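# Place a chain link on the riveting machine anvil

## Task

Put a single chain link beneath the riveting machine's head so that it lies flat on the anvil with one of its holes sitting over the locating pin, and finish with neither gripper touching any link or the tote.

## Robot and tools

Robot: two six-joint arms, left_arm and right_arm, each with a parallel gripper and a wrist camera (cam_left_wrist, cam_right_wrist, both 896x504). Parts to handle: chain links in a tote, and a riveting machine with a head, an anvil and a locating pin. Occasionally something may briefly yank a held part or nudge a loose one.

Scene frame: origin at table-top height, halfway between the two arms' nominal bases; +x points out over the table, +z up, and left_arm sits on the +y side. Arm names do not match image sides. Real bases are offset from nominal; only a BASES line gives their calibrated spot. Reported hand positions and orientations may be a few centimetres off, worse at long reach.

Command rows: every row is one flat list of 14 numbers covering both arms, even if one stays still. First left_arm's seven, then right_arm's seven. Per arm the order is shoulder, elbow, waist, wrist pitch, wrist yaw, wrist roll, then gripper opening. The six joint values are absolute target angles in radians (the same values Joint positions reports), not offsets. Stated ranges: shoulder 0.000 to 3.142, elbow 0.000 to 3.142, waist -2.618 to 3.054, wrist pitch -1.571 to 1.571, wrist yaw -1.571 to 1.571, wrist roll -2.094 to 2.094. True ends may differ by up to 0.059 rad; a target more than 0.059 beyond a stated end and farther out than the current angle gets the call rejected. Targets past the real end are clipped, sometimes reported as "joint sent to its limit". Opening runs from -1 (closed) to +1 (fully open); it is an absolute command, and 0 is a real command, so resend the current value to leave a gripper alone.

Tools:
- execute_actions(actions, cameras): actions is a list of actions; each action is a table of up to 15 rows, one row per 1/30 s step, the final row held for the rest of the 15 steps (0.5 s per action). An empty list just reports state and images. cameras selects images: omitted/null/["all"] gives all, [] none; an unknown name invalidates the call.
- move(target, speed, blend, opening_speed, blocking, cameras): target is one 14-number row or a list of up to 15 such rows, all absolute joint angles; all joints travel together so the hand traces a curve. speed is rad/s for the joint with the longest way, 0.01 to 2, default 0.5 (one value or one per target). blend in rad rounds corners between listed targets (0 stops at each). opening_speed is the gripper change rate per second on the -1..+1 scale, at least 0.2. Gripper values of later targets are applied only after all arms stop at that target. Paths take at least 0.5 s; anything beyond 10 s falls short. There is no collision avoidance, including between arms. blocking=false returns after about 0.5 s while the move continues; a new move replaces it. The result adds a "move:" line: done, off_target (resting more than 0.035 rad from target), moving, held, or fault, plus limits=held and each lagging arm's worst joint. done does not mean no contact.
- wait(seconds 0 to 10, cameras): lets time pass with last commands held; a running move keeps going.
- stop(cameras): brakes the running move; needs braking distance.
- zoom_image(camera, region): closer look at a region [x0, y0, x1, y1] in pixels (origin top-left, at most 504x504) of cam_left_wrist or cam_right_wrist's latest image.
- finished_scene(scene): ends the current scene irreversibly; scene is the current scene's number. Only call it once the link is in place and both hands are clear.

Motion limits: each step a joint's target may lead its measured angle by at most 0.202 (waist), 0.258 (shoulder), 0.3 (elbow), 0.573 (wrist pitch), 0.522 (wrist yaw and roll) rad, and if targets would move the gripper over 200 mm, the arm's targets are scaled back. Far goals thus take several actions; an unfinished motion may need re-sending. "Joint targets" shows what joints are currently driven toward; to hold a joint, resend that value. Friction and load can leave joints short or past, and tiny turns may not happen.

Results: end_effector_position (metres) and end_effector_quat_wxyz in the scene frame; the position is the point between finger pads, about 1 cm behind the tips, fingers along gripper +z, closing along y. Joint positions/velocities list each arm in the row order above, with gripper opening in metres (0.093 fully open) last. "within noise" means an arm is still. grip_measured is the gripper motor on the -1..+1 scale; pads meet near -0.94 and read about 0.0208 higher per millimetre of object width, with a per-gripper bias up to 0.02 too open. A reading below -0.94 after closing does not prove a grasp of a thin part. For a firm hold on a rigid part, command at least 0.24 below its width reading and keep sending it; to release, command well above the width reading. Commanding far below in one jump briefly squeezes very hard. Joint torques are in row order without the gripper, include gravity, have offsets and noise, and the first three per arm wrap at ±28 N m. "joint command not followed" means the clearance check altered targets; it does not keep the grippers apart. Action results also list joint angles at some steps. Camera calibration lines give K, distortion and T_world_to_cam; wrist images can lag during motion.

Cautions: nothing may fall or be left off the table. Avoid dropping parts, releasing moving parts, slamming, hard hits or heavy pushing; fast moves and targets deep past contact press harder. Never let the arms collide or squeeze each other. Motors heat when holding loads, stretching out or pushing unreachably, even while idle thinking; MOTOR HOT appears near 75 °C, at 90 °C the arm folds and idles, at 100 °C it goes limp. Time keeps running while you compose replies, and a running move continues then.

Each tool is called as name(argument=value, ...) on one line, values as JSON.

## Session

execute_actions(actions=[])

Scene clock: 0.00 s.
left_arm: end_effector_position=(+0.1746, +0.1951, +0.1961) grip_measured=+1.000 end_effector_quat_wxyz=(+0.154, +0.213, +0.943, -0.205) | right_arm: end_effector_position=(+0.1251, -0.0507, +0.2780) grip_measured=+1.000 end_effector_quat_wxyz=(+0.356, -0.257, +0.862, +0.252)
Joint names: [shoulder, elbow, waist, wrist pitch, wrist yaw, wrist roll]
Joint positions: left_arm=[1.157 0.978 0.088 -1.197 0.482 0.464 0.093] | right_arm=[0.968 1.028 1.128 -0.742 0.183 0.472 0.093]
Joint velocities: within noise
Joint torques (N m): no reading
Heat: left arm: 36 °C; right arm: 34 °C.
Joint targets: left_arm=[1.152 0.991 0.088 -1.190 0.487 0.465] | right_arm=[0.968 1.032 1.128 -0.752 0.181 0.473]
Tool commands: left_gripper/opening=+1.0 right_gripper/opening=+1.0

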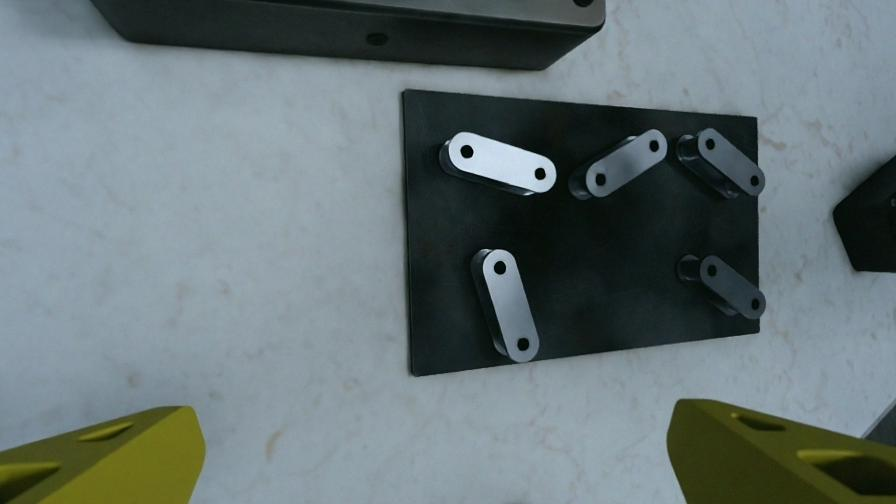

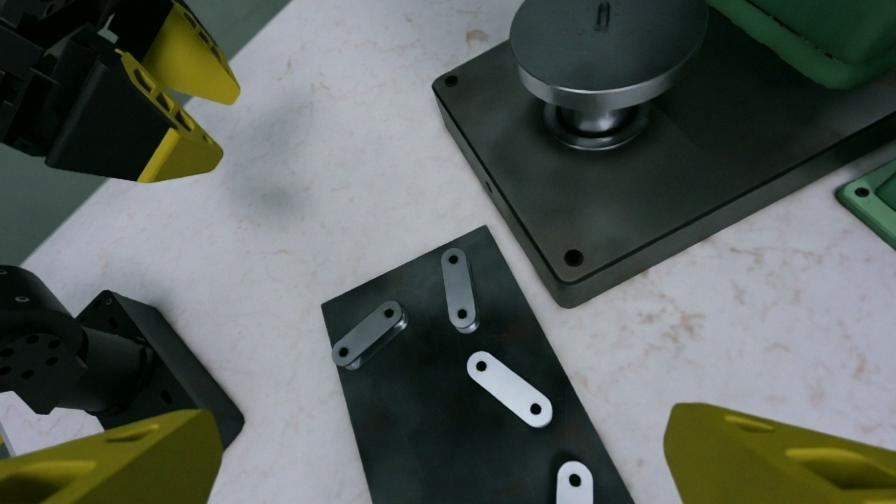

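zoom_image(camera="cam_right_wrist", region=[400, 0, 896, 300])

zoom_image(camera="cam_left_wrist", region=[380, 80, 800, 400])

Scaled by 1.016 from the camera's 896x504 image, which has a finer 1280x720 frame.

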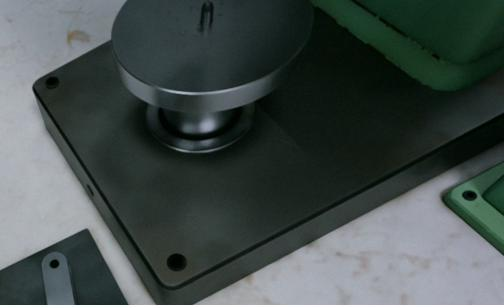

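Scaled by 1.200 from the camera's 896x504 image, which has a finer 1280x720 frame.

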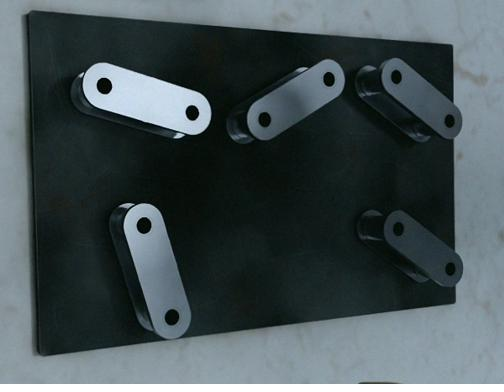

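move(target=[1.152,0.991,0.088,-1.190,0.487,0.465,1.0,0.9,1.032,0.65,-0.4,0.0,0.0,1.0], speed=0.8)

Scene clock: 37.57 s.
left_arm: end_effector_position=(+0.1746, +0.1951, +0.1961) grip_measured=+1.000 end_effector_quat_wxyz=(+0.154, +0.213, +0.943, -0.205) | right_arm: end_effector_position=(+0.2302, -0.1073, +0.3683) grip_measured=+1.000 end_effector_quat_wxyz=(+0.571, -0.254, +0.756, +0.197)
Joint names: [shoulder, elbow, waist, wrist pitch, wrist yaw, wrist roll]
Joint positions: left_arm=[1.157 0.978 0.088 -1.197 0.482 0.464 0.093] | right_arm=[0.906 1.028 0.657 -0.397 0.011 0.011 0.093]
Joint velocities: within noise
Joint torques (N m): left_arm=[-3.58 6.64 -0.09 0.9 0.3 0.11] | right_arm=[-2.26 7.83 -0.9 2.27 -0.14 -0.03]
Heat: left arm: 40 °C; right arm: 38 °C.
Joint targets: left_arm=[1.152 0.991 0.088 -1.190 0.487 0.465] | right_arm=[0.900 1.032 0.650 -0.400 0.000 0.000]
move: done
camera_calibration:
cam_right_wrist: T_world_to_cam=[[0.596476, -0.802631, 0.00045928, -0.223819], [-0.518979, -0.386116, -0.762611, 0.397419], [0.612272, 0.45464, -0.646858, 0.221698], [0, 0, 0, 1]] pos_world=[0.204015, -0.126987, 0.446586]

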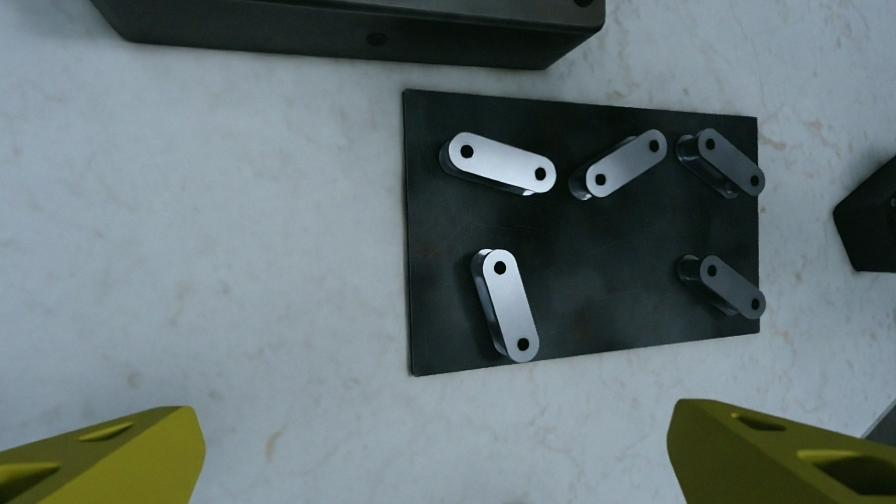

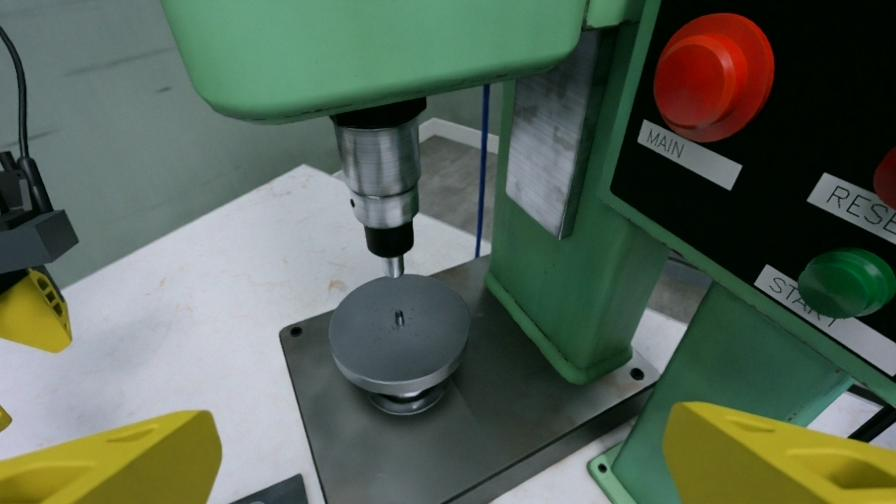

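move(target=[1.5,0.82,-0.66,-0.43,0.547,0.81,0.6,0.9,1.032,0.65,-0.4,0.0,0.0,1.0], speed=0.8)

Scene clock: 135.43 s.
left_arm: end_effector_position=(+0.1602, -0.0102, +0.1186) grip_measured=+0.602 end_effector_quat_wxyz=(+0.228, +0.675, +0.659, -0.243) | right_arm: end_effector_position=(+0.2301, -0.1072, +0.3685) grip_measured=+1.000 end_effector_quat_wxyz=(+0.571, -0.254, +0.755, +0.197)
Joint names: [shoulder, elbow, waist, wrist pitch, wrist yaw, wrist roll]
Joint positions: left_arm=[1.495 0.827 -0.656 -0.458 0.531 0.795 0.074] | right_arm=[0.906 1.028 0.657 -0.396 0.01 0.01 0.093]
Joint velocities: within noise
Joint torques (N m): left_arm=[-5.86 5.08 -0.44 1.6 0.42 0.23] | right_arm=[-2.21 7.82 -0.92 2.2 -0.14 -0.03]
Heat: left arm: 43 °C; right arm: 43 °C.
Joint targets: left_arm=[1.500 0.820 -0.660 -0.430 0.547 0.810] | right_arm=[0.900 1.032 0.650 -0.400 0.000 0.000]
move: done
camera_calibration:
cam_left_wrist: T_world_to_cam=[[-0.998296, 0.0510718, 0.0282361, 0.15403], [0.0431207, 0.971573, -0.232778, 0.0674921], [-0.0393219, -0.231164, -0.97212, 0.19789], [0, 0, 0, 1]] pos_world=[0.158638, -0.0276951, 0.203734]
cam_right_wrist: T_world_to_cam=[[0.59723, -0.802069, 0.000965825, -0.223989], [-0.517914, -0.386564, -0.763108, 0.397475], [0.612439, 0.45525, -0.646271, 0.221587], [0, 0, 0, 1]] pos_world=[0.203923, -0.126883, 0.446738]

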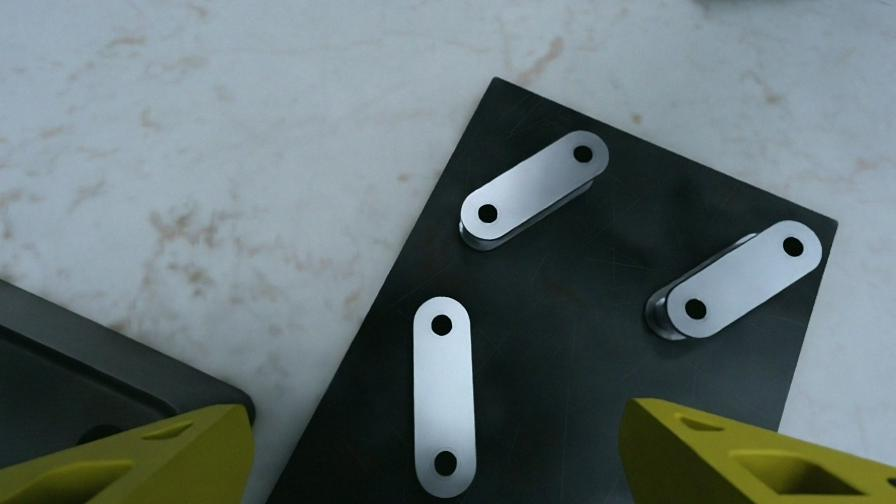

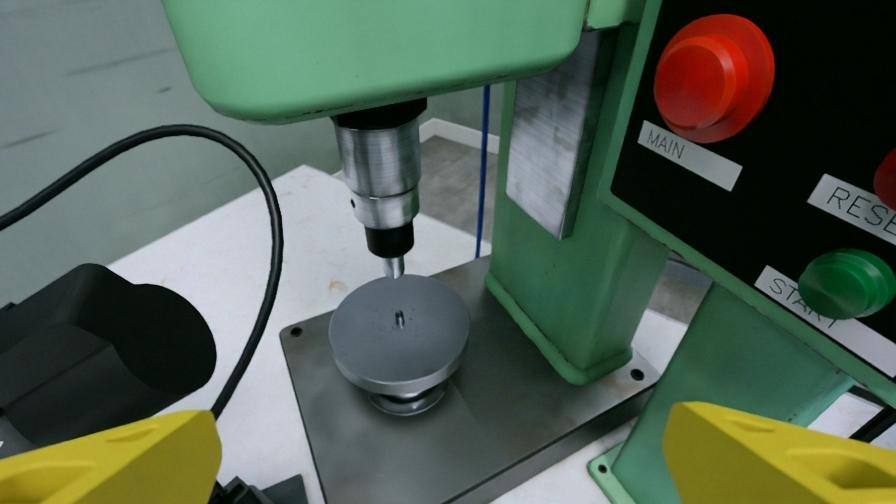

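move(target=[1.646,0.634,-0.632,-0.113,0.552,0.852,0.2,0.9,1.032,0.65,-0.4,0.0,0.0,1.0], speed=0.5, cameras=["cam_left_wrist"])

Scene clock: 167.30 s.
left_arm: end_effector_position=(+0.1548, -0.0004, +0.0484) grip_measured=+0.202 end_effector_quat_wxyz=(+0.228, +0.683, +0.652, -0.239) | right_arm: end_effector_position=(+0.2302, -0.1071, +0.3686) grip_measured=+1.000 end_effector_quat_wxyz=(+0.571, -0.254, +0.755, +0.197)
Joint names: [shoulder, elbow, waist, wrist pitch, wrist yaw, wrist roll]
Joint positions: left_arm=[1.641 0.64 -0.64 -0.14 0.536 0.838 0.055] | right_arm=[0.906 1.028 0.657 -0.395 0.01 0.01 0.093]
Joint velocities: within noise
Joint torques (N m): left_arm=[-6.12 4.27 0.47 1.57 0.43 0.21] | right_arm=[-2.24 7.82 -0.91 2.21 -0.15 -0.03]
Heat: left arm: 41 °C; right arm: 44 °C.
Joint targets: left_arm=[1.646 0.634 -0.632 -0.113 0.552 0.852] | right_arm=[0.900 1.032 0.650 -0.400 0.000 0.000]
move: done
camera_calibration:
cam_left_wrist: T_world_to_cam=[[-0.997417, 0.0698675, 0.0166432, 0.150635], [0.0642732, 0.971701, -0.227303, 0.0382933], [-0.0320533, -0.225646, -0.973682, 0.130718], [0, 0, 0, 1]] pos_world=[0.151975, -0.0182381, 0.133475]
Images, in order (width x height): cam_left_wrist 896x504.

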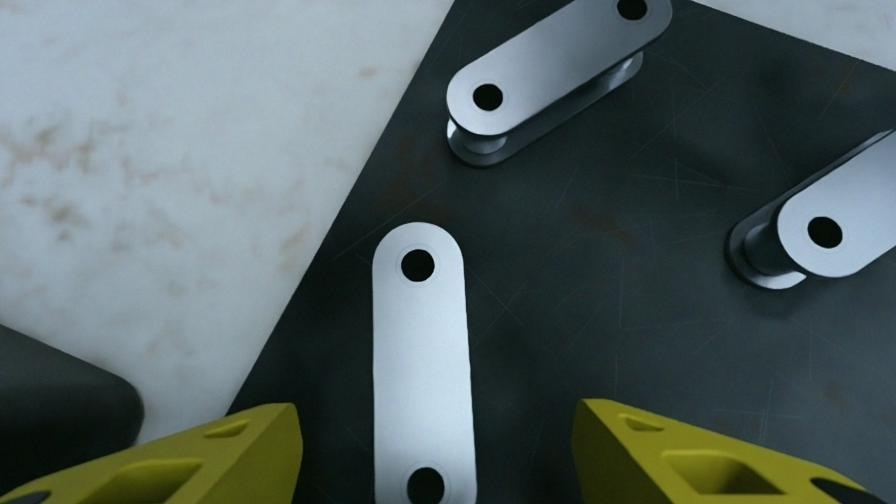

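move(target=[1.747,0.580,-0.627,0.049,0.549,0.842,0.2,0.9,1.032,0.65,-0.4,0.0,0.0,1.0], speed=0.25, cameras=["cam_left_wrist"])

Scene clock: 185.27 s.
left_arm: end_effector_position=(+0.1558, +0.0007, +0.0208) grip_measured=+0.202 end_effector_quat_wxyz=(+0.233, +0.682, +0.651, -0.238) | right_arm: end_effector_position=(+0.2302, -0.1071, +0.3686) grip_measured=+1.000 end_effector_quat_wxyz=(+0.571, -0.254, +0.755, +0.197)
Joint names: [shoulder, elbow, waist, wrist pitch, wrist yaw, wrist roll]
Joint positions: left_arm=[1.74 0.587 -0.635 0.022 0.536 0.838 0.055] | right_arm=[0.906 1.028 0.657 -0.395 0.01 0.01 0.093]
Joint velocities: within noise
Joint torques (N m): left_arm=[-6.2 3.67 0.51 1.58 0.39 0.12] | right_arm=[-2.24 7.82 -0.91 2.2 -0.15 -0.03]
Heat: left arm: 40 °C; right arm: 44 °C.
Joint targets: left_arm=[1.747 0.580 -0.627 0.049 0.549 0.842] | right_arm=[0.900 1.032 0.650 -0.400 0.000 0.000]
move: done
camera_calibration:
cam_left_wrist: T_world_to_cam=[[-0.997813, 0.0656245, 0.00791294, 0.152263], [0.0619648, 0.970342, -0.233661, 0.0314392], [-0.0230122, -0.23266, -0.972286, 0.102707], [0, 0, 0, 1]] pos_world=[0.152345, -0.0166031, 0.106002]
Images, in order (width x height): cam_left_wrist 896x504.

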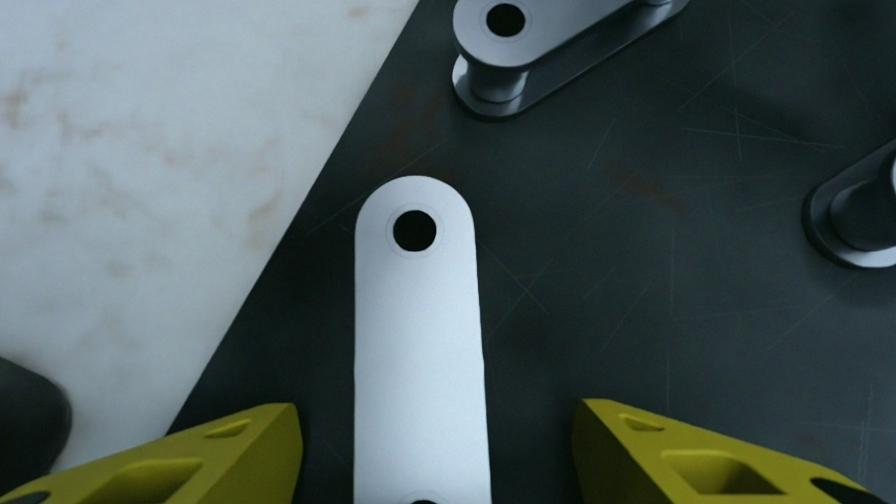

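move(target=[1.768,0.569,-0.615,0.082,0.545,0.845,0.2,0.9,1.032,0.65,-0.4,0.0,0.0,1.0], speed=0.2, cameras=["cam_left_wrist"])

move(target=[1.768,0.569,-0.615,0.082,0.545,0.845,-0.75,0.9,1.032,0.65,-0.4,0.0,0.0,1.0], speed=0.2, opening_speed=0.7, cameras=["cam_left_wrist"])

Scene clock: 196.70 s.
left_arm: end_effector_position=(+0.1592, +0.0023, +0.0166) grip_measured=+0.202 end_effector_quat_wxyz=(+0.238, +0.678, +0.654, -0.237) | right_arm: end_effector_position=(+0.2302, -0.1071, +0.3686) grip_measured=+1.000 end_effector_quat_wxyz=(+0.571, -0.254, +0.755, +0.197)
Joint names: [shoulder, elbow, waist, wrist pitch, wrist yaw, wrist roll]
Joint positions: left_arm=[1.758 0.578 -0.624 0.057 0.537 0.839 0.055] | right_arm=[0.906 1.028 0.657 -0.395 0.01 0.01 0.093]
Joint velocities: within noise
Joint torques (N m): left_arm=[-6.02 3.4 0.55 1.56 0.34 0.14] | right_arm=[-2.21 7.83 -0.92 2.21 -0.15 -0.04]
Heat: left arm: 39 °C; right arm: 44 °C.
Joint targets: left_arm=[1.768 0.569 -0.615 0.082 0.545 0.845] | right_arm=[0.900 1.032 0.650 -0.400 0.000 0.000]
move: done
camera_calibration:
cam_left_wrist: T_world_to_cam=[[-0.998473, 0.05523, 0.00139455, 0.15582], [0.0533036, 0.969668, -0.238541, 0.0301365], [-0.0145269, -0.238103, -0.971131, 0.0977115], [0, 0, 0, 1]] pos_world=[0.155395, -0.014563, 0.101862]
Images, in order (width x height): cam_left_wrist 896x504.

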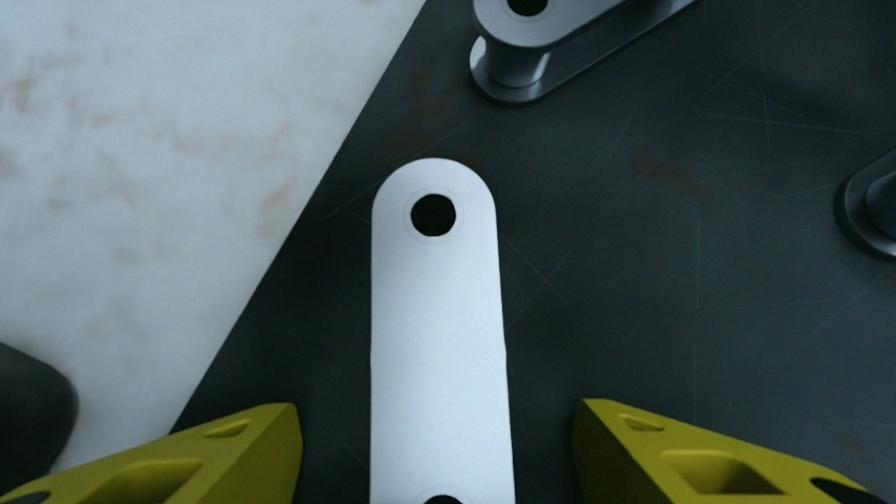

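Scene clock: 198.40 s.
left_arm: end_effector_position=(+0.1607, +0.0011, +0.0176) grip_measured=-0.591 end_effector_quat_wxyz=(+0.243, +0.678, +0.652, -0.236) | right_arm: end_effector_position=(+0.2302, -0.1071, +0.3686) grip_measured=+1.000 end_effector_quat_wxyz=(+0.571, -0.254, +0.755, +0.197)
Joint names: [shoulder, elbow, waist, wrist pitch, wrist yaw, wrist roll]
Joint positions: left_arm=[1.758 0.578 -0.624 0.067 0.538 0.839 0.017] | right_arm=[0.906 1.028 0.657 -0.395 0.01 0.01 0.093]
Joint velocities: within noise
Joint torques (N m): left_arm=[-6.04 3.43 0.53 1.46 0.33 0.15] | right_arm=[-2.22 7.82 -0.91 2.2 -0.14 -0.03]
Heat: left arm: 39 °C; right arm: 44 °C.
Joint targets: left_arm=[1.768 0.569 -0.615 0.082 0.545 0.845] | right_arm=[0.900 1.032 0.650 -0.400 0.000 0.000]
move: done
camera_calibration:
cam_left_wrist: T_world_to_cam=[[-0.998445, 0.0553819, -0.00634651, 0.157467], [0.0552556, 0.968212, -0.243953, 0.0311929], [-0.00736579, -0.243924, -0.969766, 0.0972032], [0, 0, 0, 1]] pos_world=[0.156214, -0.0152119, 0.102873]
Images, in order (width x height): cam_left_wrist 896x504.

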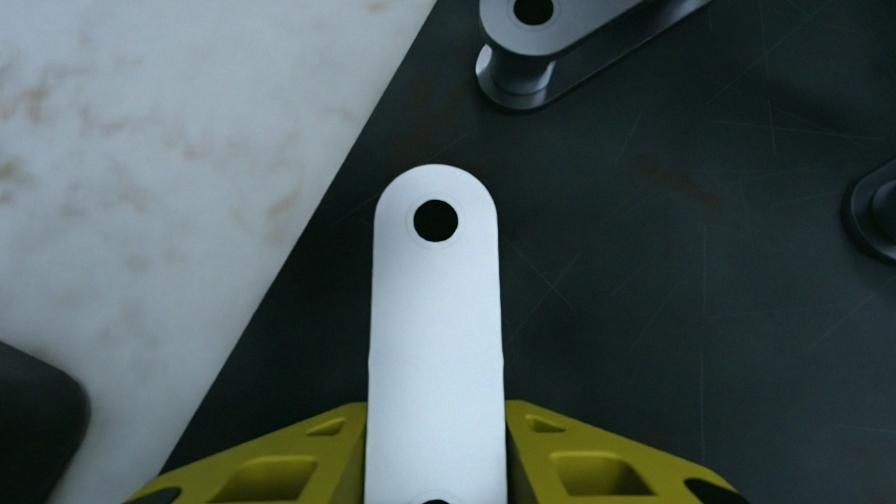

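move(target=[[1.51,0.81,-0.640,-0.42,0.547,0.845,-0.85,0.9,1.032,0.65,-0.4,0.0,0.0,1.0],[1.358,0.969,-0.284,-0.508,0.18,0.224,-0.85,0.9,1.032,0.65,-0.4,0.0,0.0,1.0]], speed=[0.35,0.5], blend=[0.08,0])

zoom_image(camera="cam_right_wrist", region=[320, 200, 500, 400])

Scene clock: 230.30 s.
left_arm: end_effector_position=(+0.2866, +0.1225, +0.1631) grip_measured=-0.603 end_effector_quat_wxyz=(+0.286, +0.284, +0.910, -0.099) | right_arm: end_effector_position=(+0.2302, -0.1071, +0.3686) grip_measured=+1.000 end_effector_quat_wxyz=(+0.571, -0.254, +0.755, +0.197)
Joint names: [shoulder, elbow, waist, wrist pitch, wrist yaw, wrist roll]
Joint positions: left_arm=[1.39 0.928 -0.288 -0.519 0.186 0.239 0.016] | right_arm=[0.906 1.028 0.657 -0.395 0.01 0.01 0.093]
Joint velocities: within noise
Joint torques (N m): left_arm=[-8.81 9.4 0.18 1.75 -0.04 -0.06] | right_arm=[-2.22 7.83 -0.92 2.2 -0.14 -0.04]
Heat: left arm: 38 °C; right arm: 45 °C.
Joint targets: left_arm=[1.358 0.969 -0.284 -0.508 0.180 0.224] | right_arm=[0.900 1.032 0.650 -0.400 0.000 0.000]
move: off_target (left_arm); left_arm: the elbow is farthest, 0.041 rad from its target
camera_calibration:
cam_left_wrist: T_world_to_cam=[[-0.59009, -0.806615, 0.0341607, 0.259363], [-0.798686, 0.577065, -0.170578, 0.222919], [0.117877, -0.12794, -0.984752, 0.221209], [0, 0, 0, 1]] pos_world=[0.305015, 0.108869, 0.247001]
cam_right_wrist: T_world_to_cam=[[0.59723, -0.80207, 0.000955391, -0.223985], [-0.517686, -0.386384, -0.763354, 0.397617], [0.612632, 0.455403, -0.64598, 0.22149], [0, 0, 0, 1]] pos_world=[0.203919, -0.126886, 0.446815]

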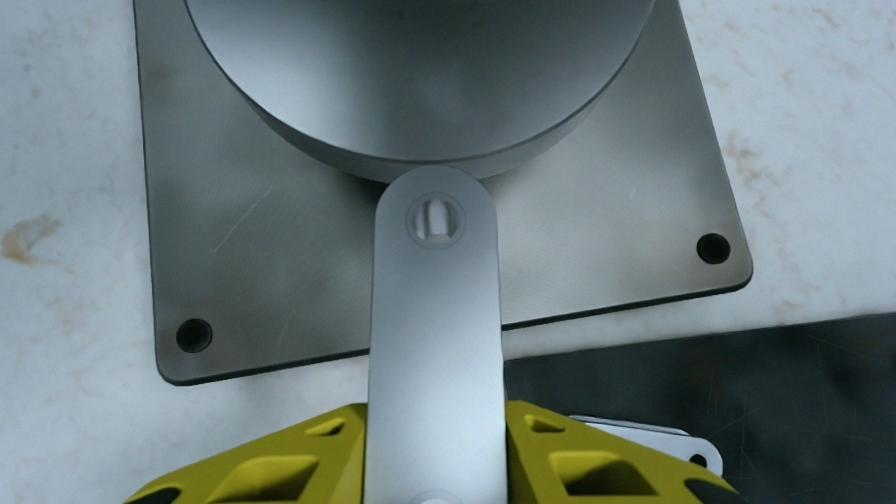

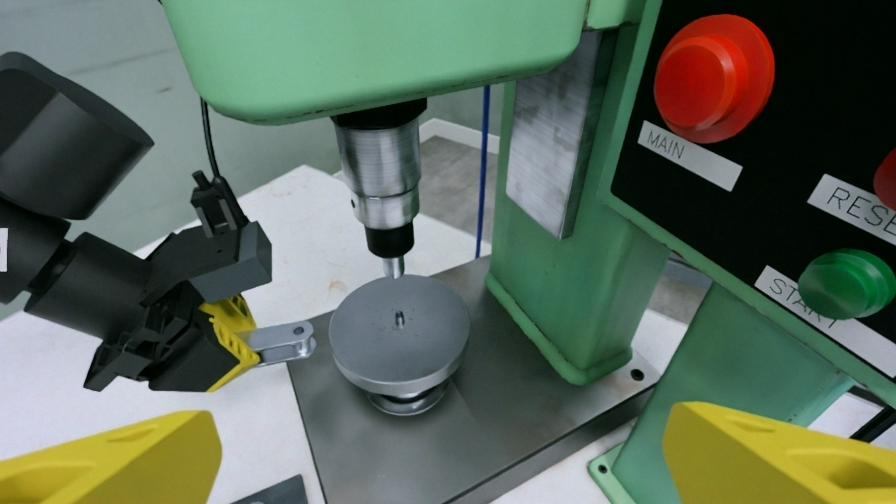

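Scaled by 2.520 from the camera's 896x504 image, which has a finer 1280x720 frame.

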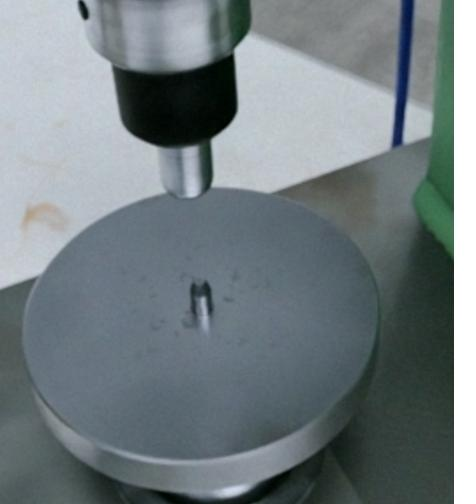

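zoom_image(camera="cam_right_wrist", region=[220, 280, 420, 380])

Scaled by 2.520 from the camera's 896x504 image, which has a finer 1280x720 frame.

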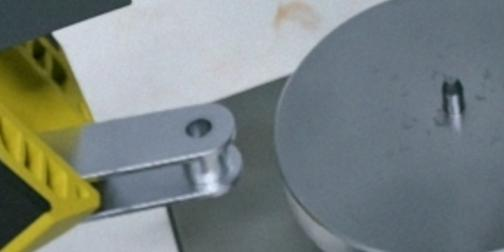

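move(target=[1.39,0.96,-0.284,-0.2,0.18,0.224,-0.85,0.9,1.032,0.65,-0.4,0.0,0.0,1.0], speed=0.4)

zoom_image(camera="cam_left_wrist", region=[300, 0, 600, 200])

Scene clock: 249.70 s.
left_arm: end_effector_position=(+0.3318, +0.1082, +0.2048) grip_measured=-0.603 end_effector_quat_wxyz=(+0.409, +0.282, +0.862, -0.099) | right_arm: end_effector_position=(+0.2302, -0.1071, +0.3686) grip_measured=+1.000 end_effector_quat_wxyz=(+0.571, -0.254, +0.755, +0.197)
Joint names: [shoulder, elbow, waist, wrist pitch, wrist yaw, wrist roll]
Joint positions: left_arm=[1.39 0.928 -0.288 -0.254 0.185 0.238 0.016] | right_arm=[0.906 1.028 0.657 -0.395 0.01 0.01 0.093]
Joint velocities: within noise
Joint torques (N m): left_arm=[-6.19 8.95 0.24 2.62 -0.06 -0.06] | right_arm=[-2.21 7.8 -0.88 2.19 -0.14 -0.03]
Heat: left arm: 44 °C; right arm: 45 °C.
Joint targets: left_arm=[1.390 0.960 -0.284 -0.200 0.180 0.224] | right_arm=[0.900 1.032 0.650 -0.400 0.000 0.000]
move: off_target (left_arm); left_arm: the wrist pitch is farthest, 0.054 rad from its target
camera_calibration:
cam_left_wrist: T_world_to_cam=[[-0.587479, -0.807721, -0.0495459, 0.289422], [-0.725759, 0.55297, -0.409266, 0.301679], [0.35797, -0.204477, -0.911069, 0.168681], [0, 0, 0, 1]] pos_world=[0.328593, 0.101444, 0.291487]
cam_right_wrist: T_world_to_cam=[[0.59723, -0.80207, 0.000955391, -0.223985], [-0.517686, -0.386384, -0.763354, 0.397617], [0.612632, 0.455403, -0.64598, 0.22149], [0, 0, 0, 1]] pos_world=[0.203919, -0.126886, 0.446815]

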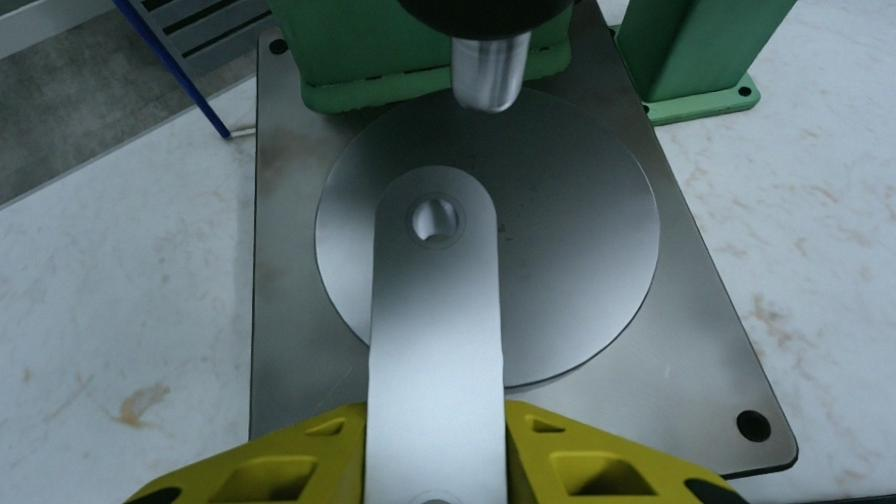

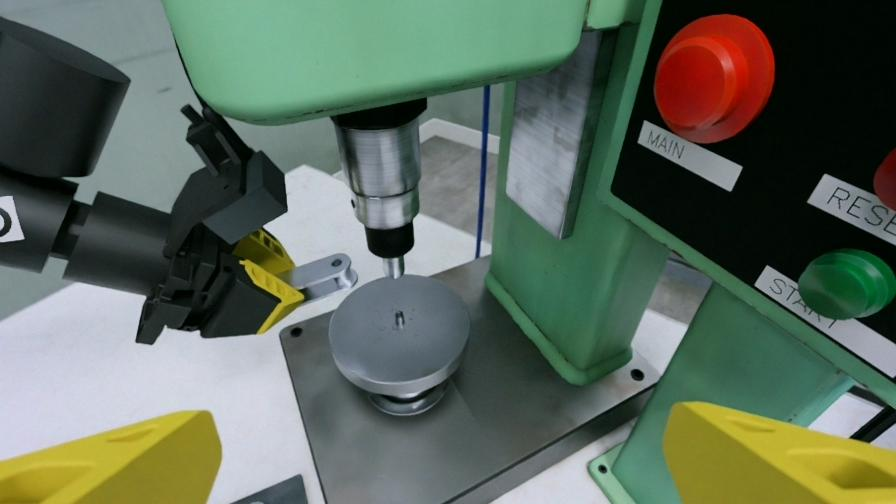

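Scaled by 1.680 from the camera's 896x504 image, which has a finer 1280x720 frame.

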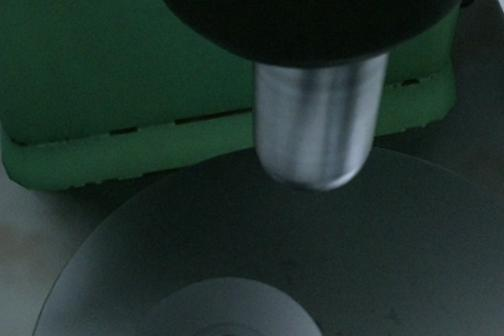

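move(target=[1.472,1.055,-0.372,-0.43,0.112,0.165,-0.85,0.9,1.032,0.65,-0.4,0.0,0.0,1.0], speed=0.3)

zoom_image(camera="cam_right_wrist", region=[260, 230, 480, 400])

Scene clock: 283.37 s.
left_arm: end_effector_position=(+0.3131, +0.0940, +0.1758) grip_measured=-0.603 end_effector_quat_wxyz=(+0.319, +0.282, +0.900, -0.090) | right_arm: end_effector_position=(+0.2302, -0.1071, +0.3686) grip_measured=+1.000 end_effector_quat_wxyz=(+0.571, -0.254, +0.755, +0.197)
Joint names: [shoulder, elbow, waist, wrist pitch, wrist yaw, wrist roll]
Joint positions: left_arm=[1.469 1.008 -0.366 -0.443 0.12 0.18 0.016] | right_arm=[0.906 1.028 0.657 -0.395 0.01 0.01 0.093]
Joint velocities: within noise
Joint torques (N m): left_arm=[-6.49 9.96 -0.62 1.9 -0.1 -0.07] | right_arm=[-2.21 7.79 -0.9 2.2 -0.14 -0.04]
Heat: left arm: 48 °C; right arm: 46 °C.
Joint targets: left_arm=[1.472 1.055 -0.372 -0.430 0.112 0.165] | right_arm=[0.900 1.032 0.650 -0.400 0.000 0.000]
move: off_target (left_arm); left_arm: the elbow is farthest, 0.047 rad from its target
camera_calibration:
cam_left_wrist: T_world_to_cam=[[-0.584471, -0.81141, -0.00280968, 0.256706], [-0.789438, 0.569438, -0.22919, 0.270789], [0.187567, -0.131737, -0.973378, 0.20348], [0, 0, 0, 1]] pos_world=[0.325643, 0.0809019, 0.260846]
cam_right_wrist: T_world_to_cam=[[0.59723, -0.80207, 0.000955391, -0.223985], [-0.517686, -0.386384, -0.763354, 0.397617], [0.612632, 0.455403, -0.64598, 0.22149], [0, 0, 0, 1]] pos_world=[0.203919, -0.126886, 0.446815]

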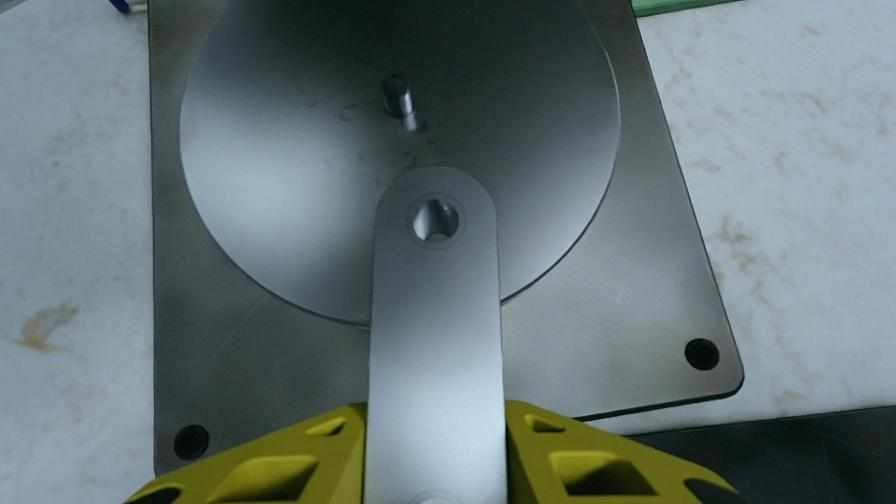

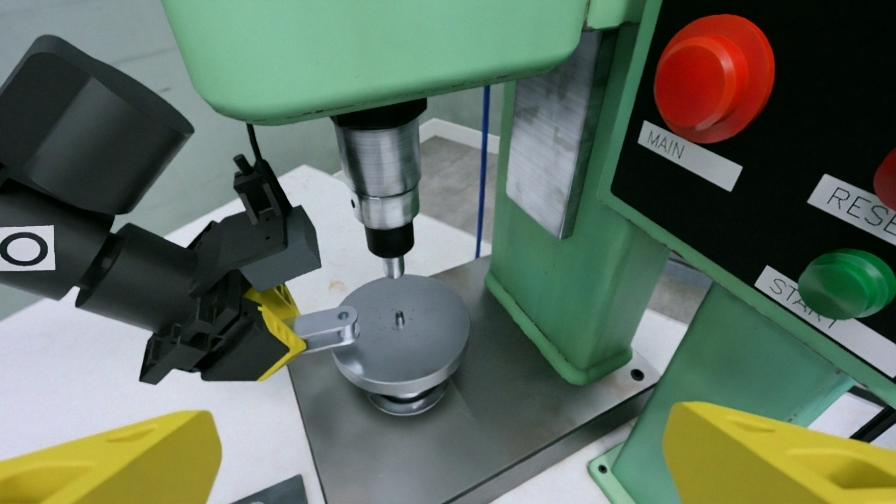

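Scaled by 2.291 from the camera's 896x504 image, which has a finer 1280x720 frame.

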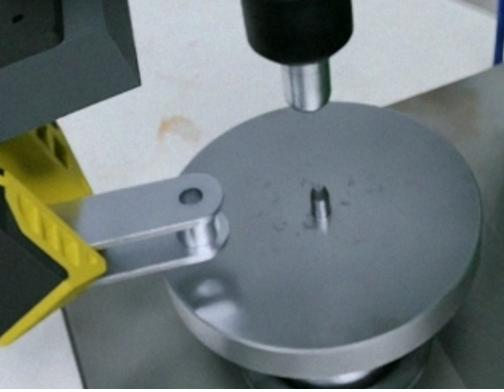

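zoom_image(camera="cam_left_wrist", region=[340, 50, 520, 260])

Scaled by 2.400 from the camera's 896x504 image, which has a finer 1280x720 frame.

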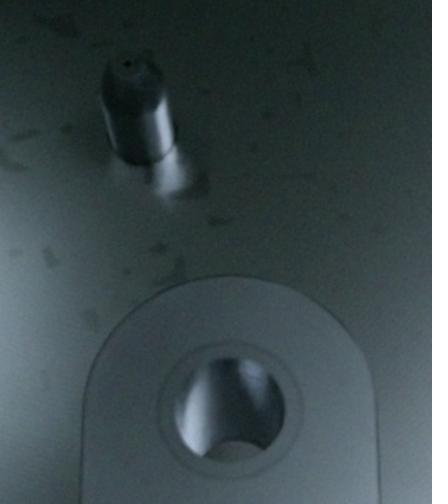

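move(target=[1.6,1.198,-0.370,-0.428,0.114,0.168,-0.85,0.9,1.032,0.65,-0.4,0.0,0.0,1.0], speed=0.2)

zoom_image(camera="cam_right_wrist", region=[300, 230, 480, 370])

zoom_image(camera="cam_left_wrist", region=[340, 50, 520, 260])

Scene clock: 327.43 s.
left_arm: end_effector_position=(+0.3395, +0.0834, +0.1829) grip_measured=-0.603 end_effector_quat_wxyz=(+0.314, +0.282, +0.902, -0.089) | right_arm: end_effector_position=(+0.2302, -0.1071, +0.3686) grip_measured=+1.000 end_effector_quat_wxyz=(+0.571, -0.254, +0.755, +0.197)
Joint names: [shoulder, elbow, waist, wrist pitch, wrist yaw, wrist roll]
Joint positions: left_arm=[1.578 1.147 -0.366 -0.482 0.119 0.179 0.016] | right_arm=[0.906 1.028 0.657 -0.395 0.01 0.01 0.093]
Joint velocities: within noise
Joint torques (N m): left_arm=[-5.79 10.3 -0.47 2.37 -0.08 -0.04] | right_arm=[-2.24 7.86 -0.94 2.2 -0.14 -0.04]
Heat: left arm: 48 °C; right arm: 46 °C.
Joint targets: left_arm=[1.600 1.198 -0.370 -0.428 0.114 0.168] | right_arm=[0.900 1.032 0.650 -0.400 0.000 0.000]
move: off_target (left_arm); left_arm: the wrist pitch is farthest, 0.054 rad from its target
camera_calibration:
cam_left_wrist: T_world_to_cam=[[-0.583865, -0.811851, -0.000825837, 0.263028], [-0.791915, 0.569751, -0.219668, 0.298421], [0.178809, -0.127603, -0.975574, 0.207099], [0, 0, 0, 1]] pos_world=[0.352866, 0.0699402, 0.267811]
cam_right_wrist: T_world_to_cam=[[0.59723, -0.80207, 0.000955391, -0.223985], [-0.517686, -0.386384, -0.763354, 0.397617], [0.612632, 0.455403, -0.64598, 0.22149], [0, 0, 0, 1]] pos_world=[0.203919, -0.126886, 0.446815]

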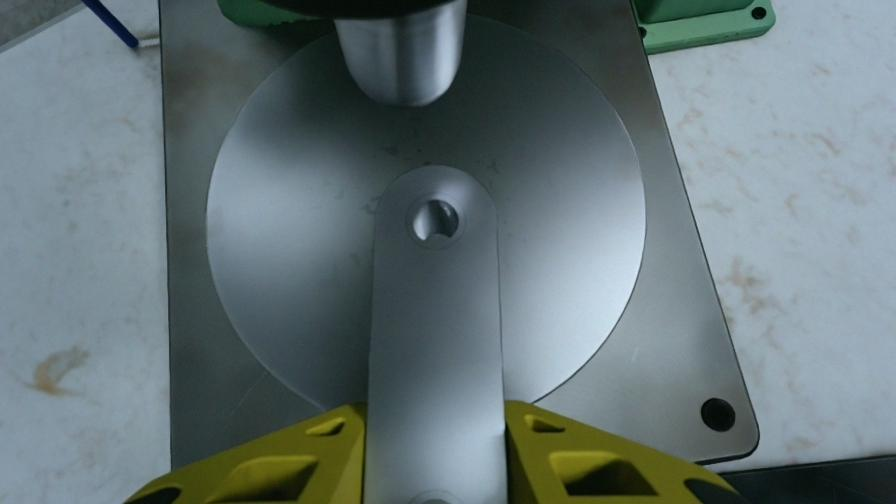

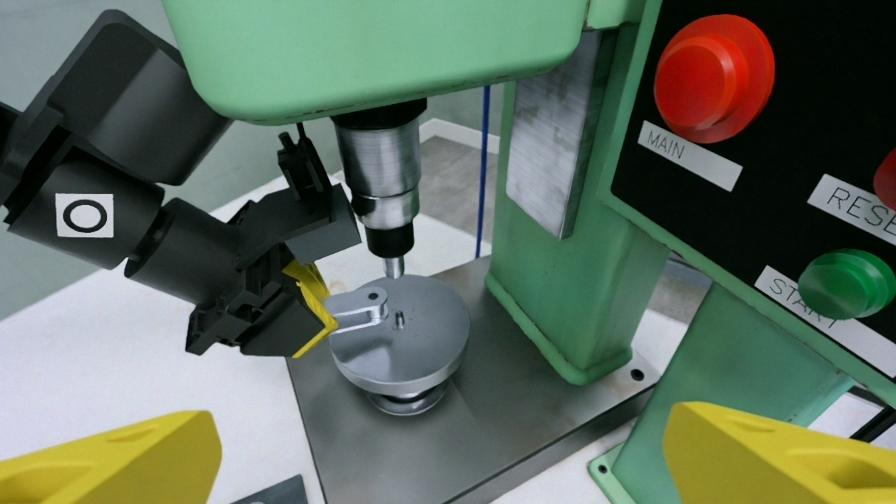

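Scaled by 2.800 from the camera's 896x504 image, which has a finer 1280x720 frame.

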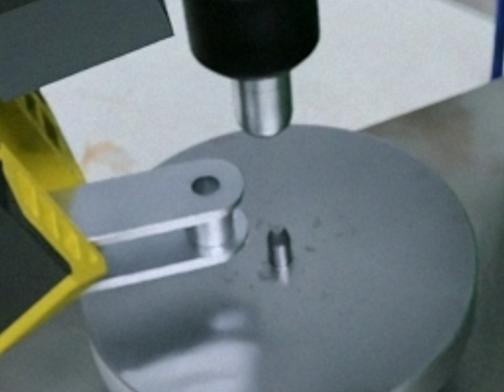

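Scaled by 2.400 from the camera's 896x504 image, which has a finer 1280x720 frame.

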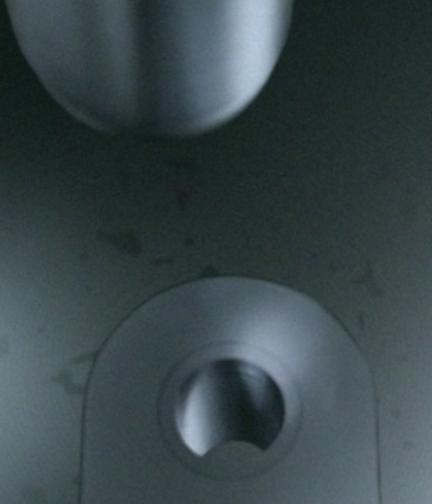

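move(target=[1.657,1.247,-0.368,-0.394,0.119,0.174,-0.85,0.9,1.032,0.65,-0.4,0.0,0.0,1.0], speed=0.12)

zoom_image(camera="cam_right_wrist", region=[300, 230, 480, 370])

zoom_image(camera="cam_left_wrist", region=[340, 50, 520, 260])

Scene clock: 351.83 s.
left_arm: end_effector_position=(+0.3365, +0.0837, +0.1837) grip_measured=-0.603 end_effector_quat_wxyz=(+0.295, +0.284, +0.908, -0.090) | right_arm: end_effector_position=(+0.2302, -0.1071, +0.3686) grip_measured=+1.000 end_effector_quat_wxyz=(+0.571, -0.254, +0.755, +0.197)
Joint names: [shoulder, elbow, waist, wrist pitch, wrist yaw, wrist roll]
Joint positions: left_arm=[1.593 1.188 -0.366 -0.549 0.124 0.179 0.016] | right_arm=[0.906 1.028 0.657 -0.395 0.01 0.01 0.093]
Joint velocities: within noise
Joint torques (N m): left_arm=[-1.95 10.88 -0.28 3.48 -0.06 0.03] | right_arm=[-2.24 7.82 -0.91 2.2 -0.14 -0.03]
Heat: left arm: 54 °C; right arm: 46 °C.
Joint targets: left_arm=[1.657 1.247 -0.368 -0.394 0.119 0.174] | right_arm=[0.900 1.032 0.650 -0.400 0.000 0.000]
move: off_target (left_arm); left_arm: the wrist pitch is farthest, 0.155 rad from its target
camera_calibration:
cam_left_wrist: T_world_to_cam=[[-0.586027, -0.810194, 0.0125962, 0.259666], [-0.798055, 0.574416, -0.182086, 0.290802], [0.140289, -0.11676, -0.983202, 0.221874], [0, 0, 0, 1]] pos_world=[0.353121, 0.0692443, 0.267827]
cam_right_wrist: T_world_to_cam=[[0.59723, -0.80207, 0.000955391, -0.223985], [-0.517686, -0.386384, -0.763354, 0.397617], [0.612632, 0.455403, -0.64598, 0.22149], [0, 0, 0, 1]] pos_world=[0.203919, -0.126886, 0.446815]

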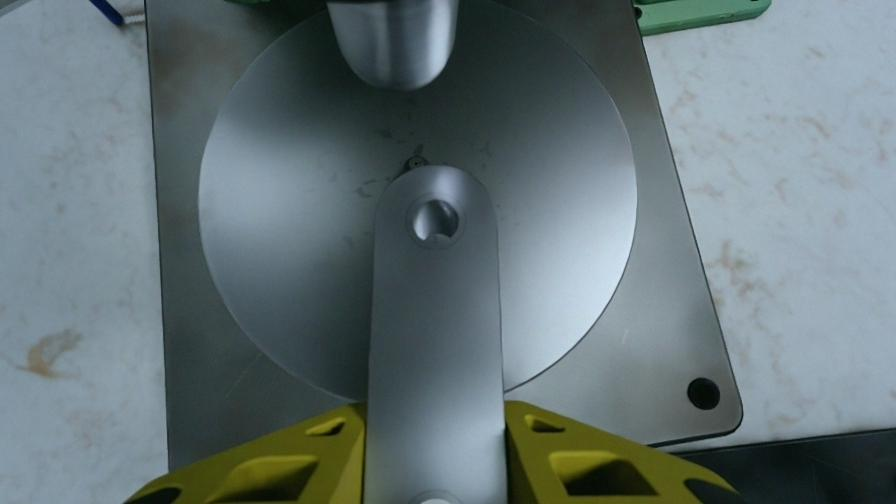

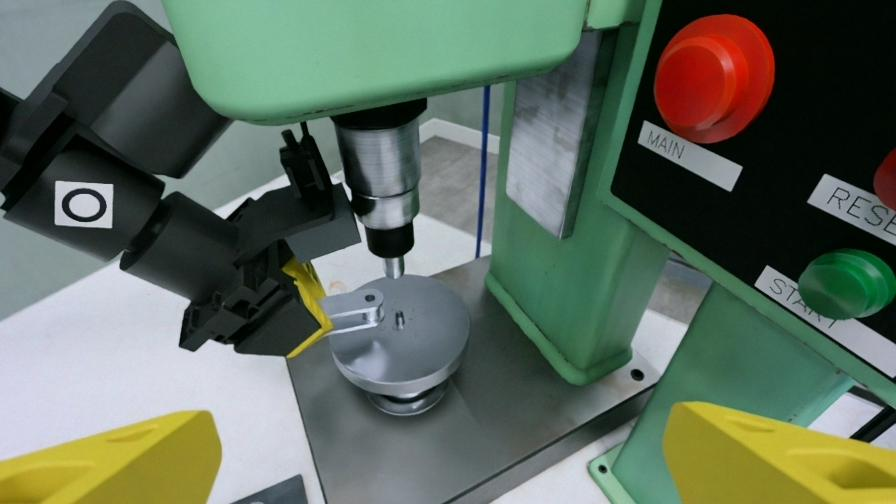

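Scaled by 2.800 from the camera's 896x504 image, which has a finer 1280x720 frame.

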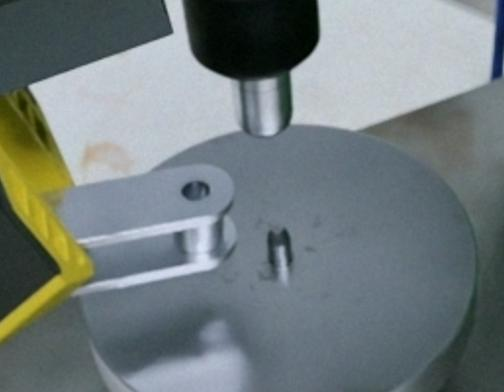

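Scaled by 2.400 from the camera's 896x504 image, which has a finer 1280x720 frame.

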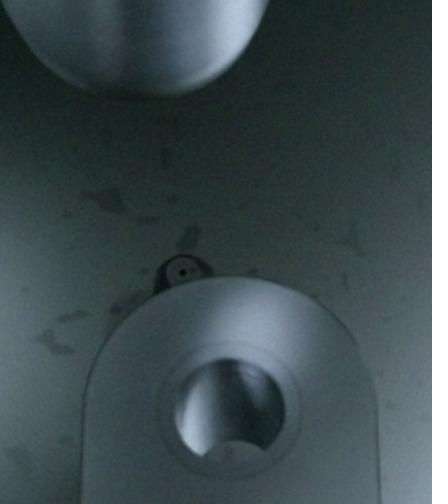

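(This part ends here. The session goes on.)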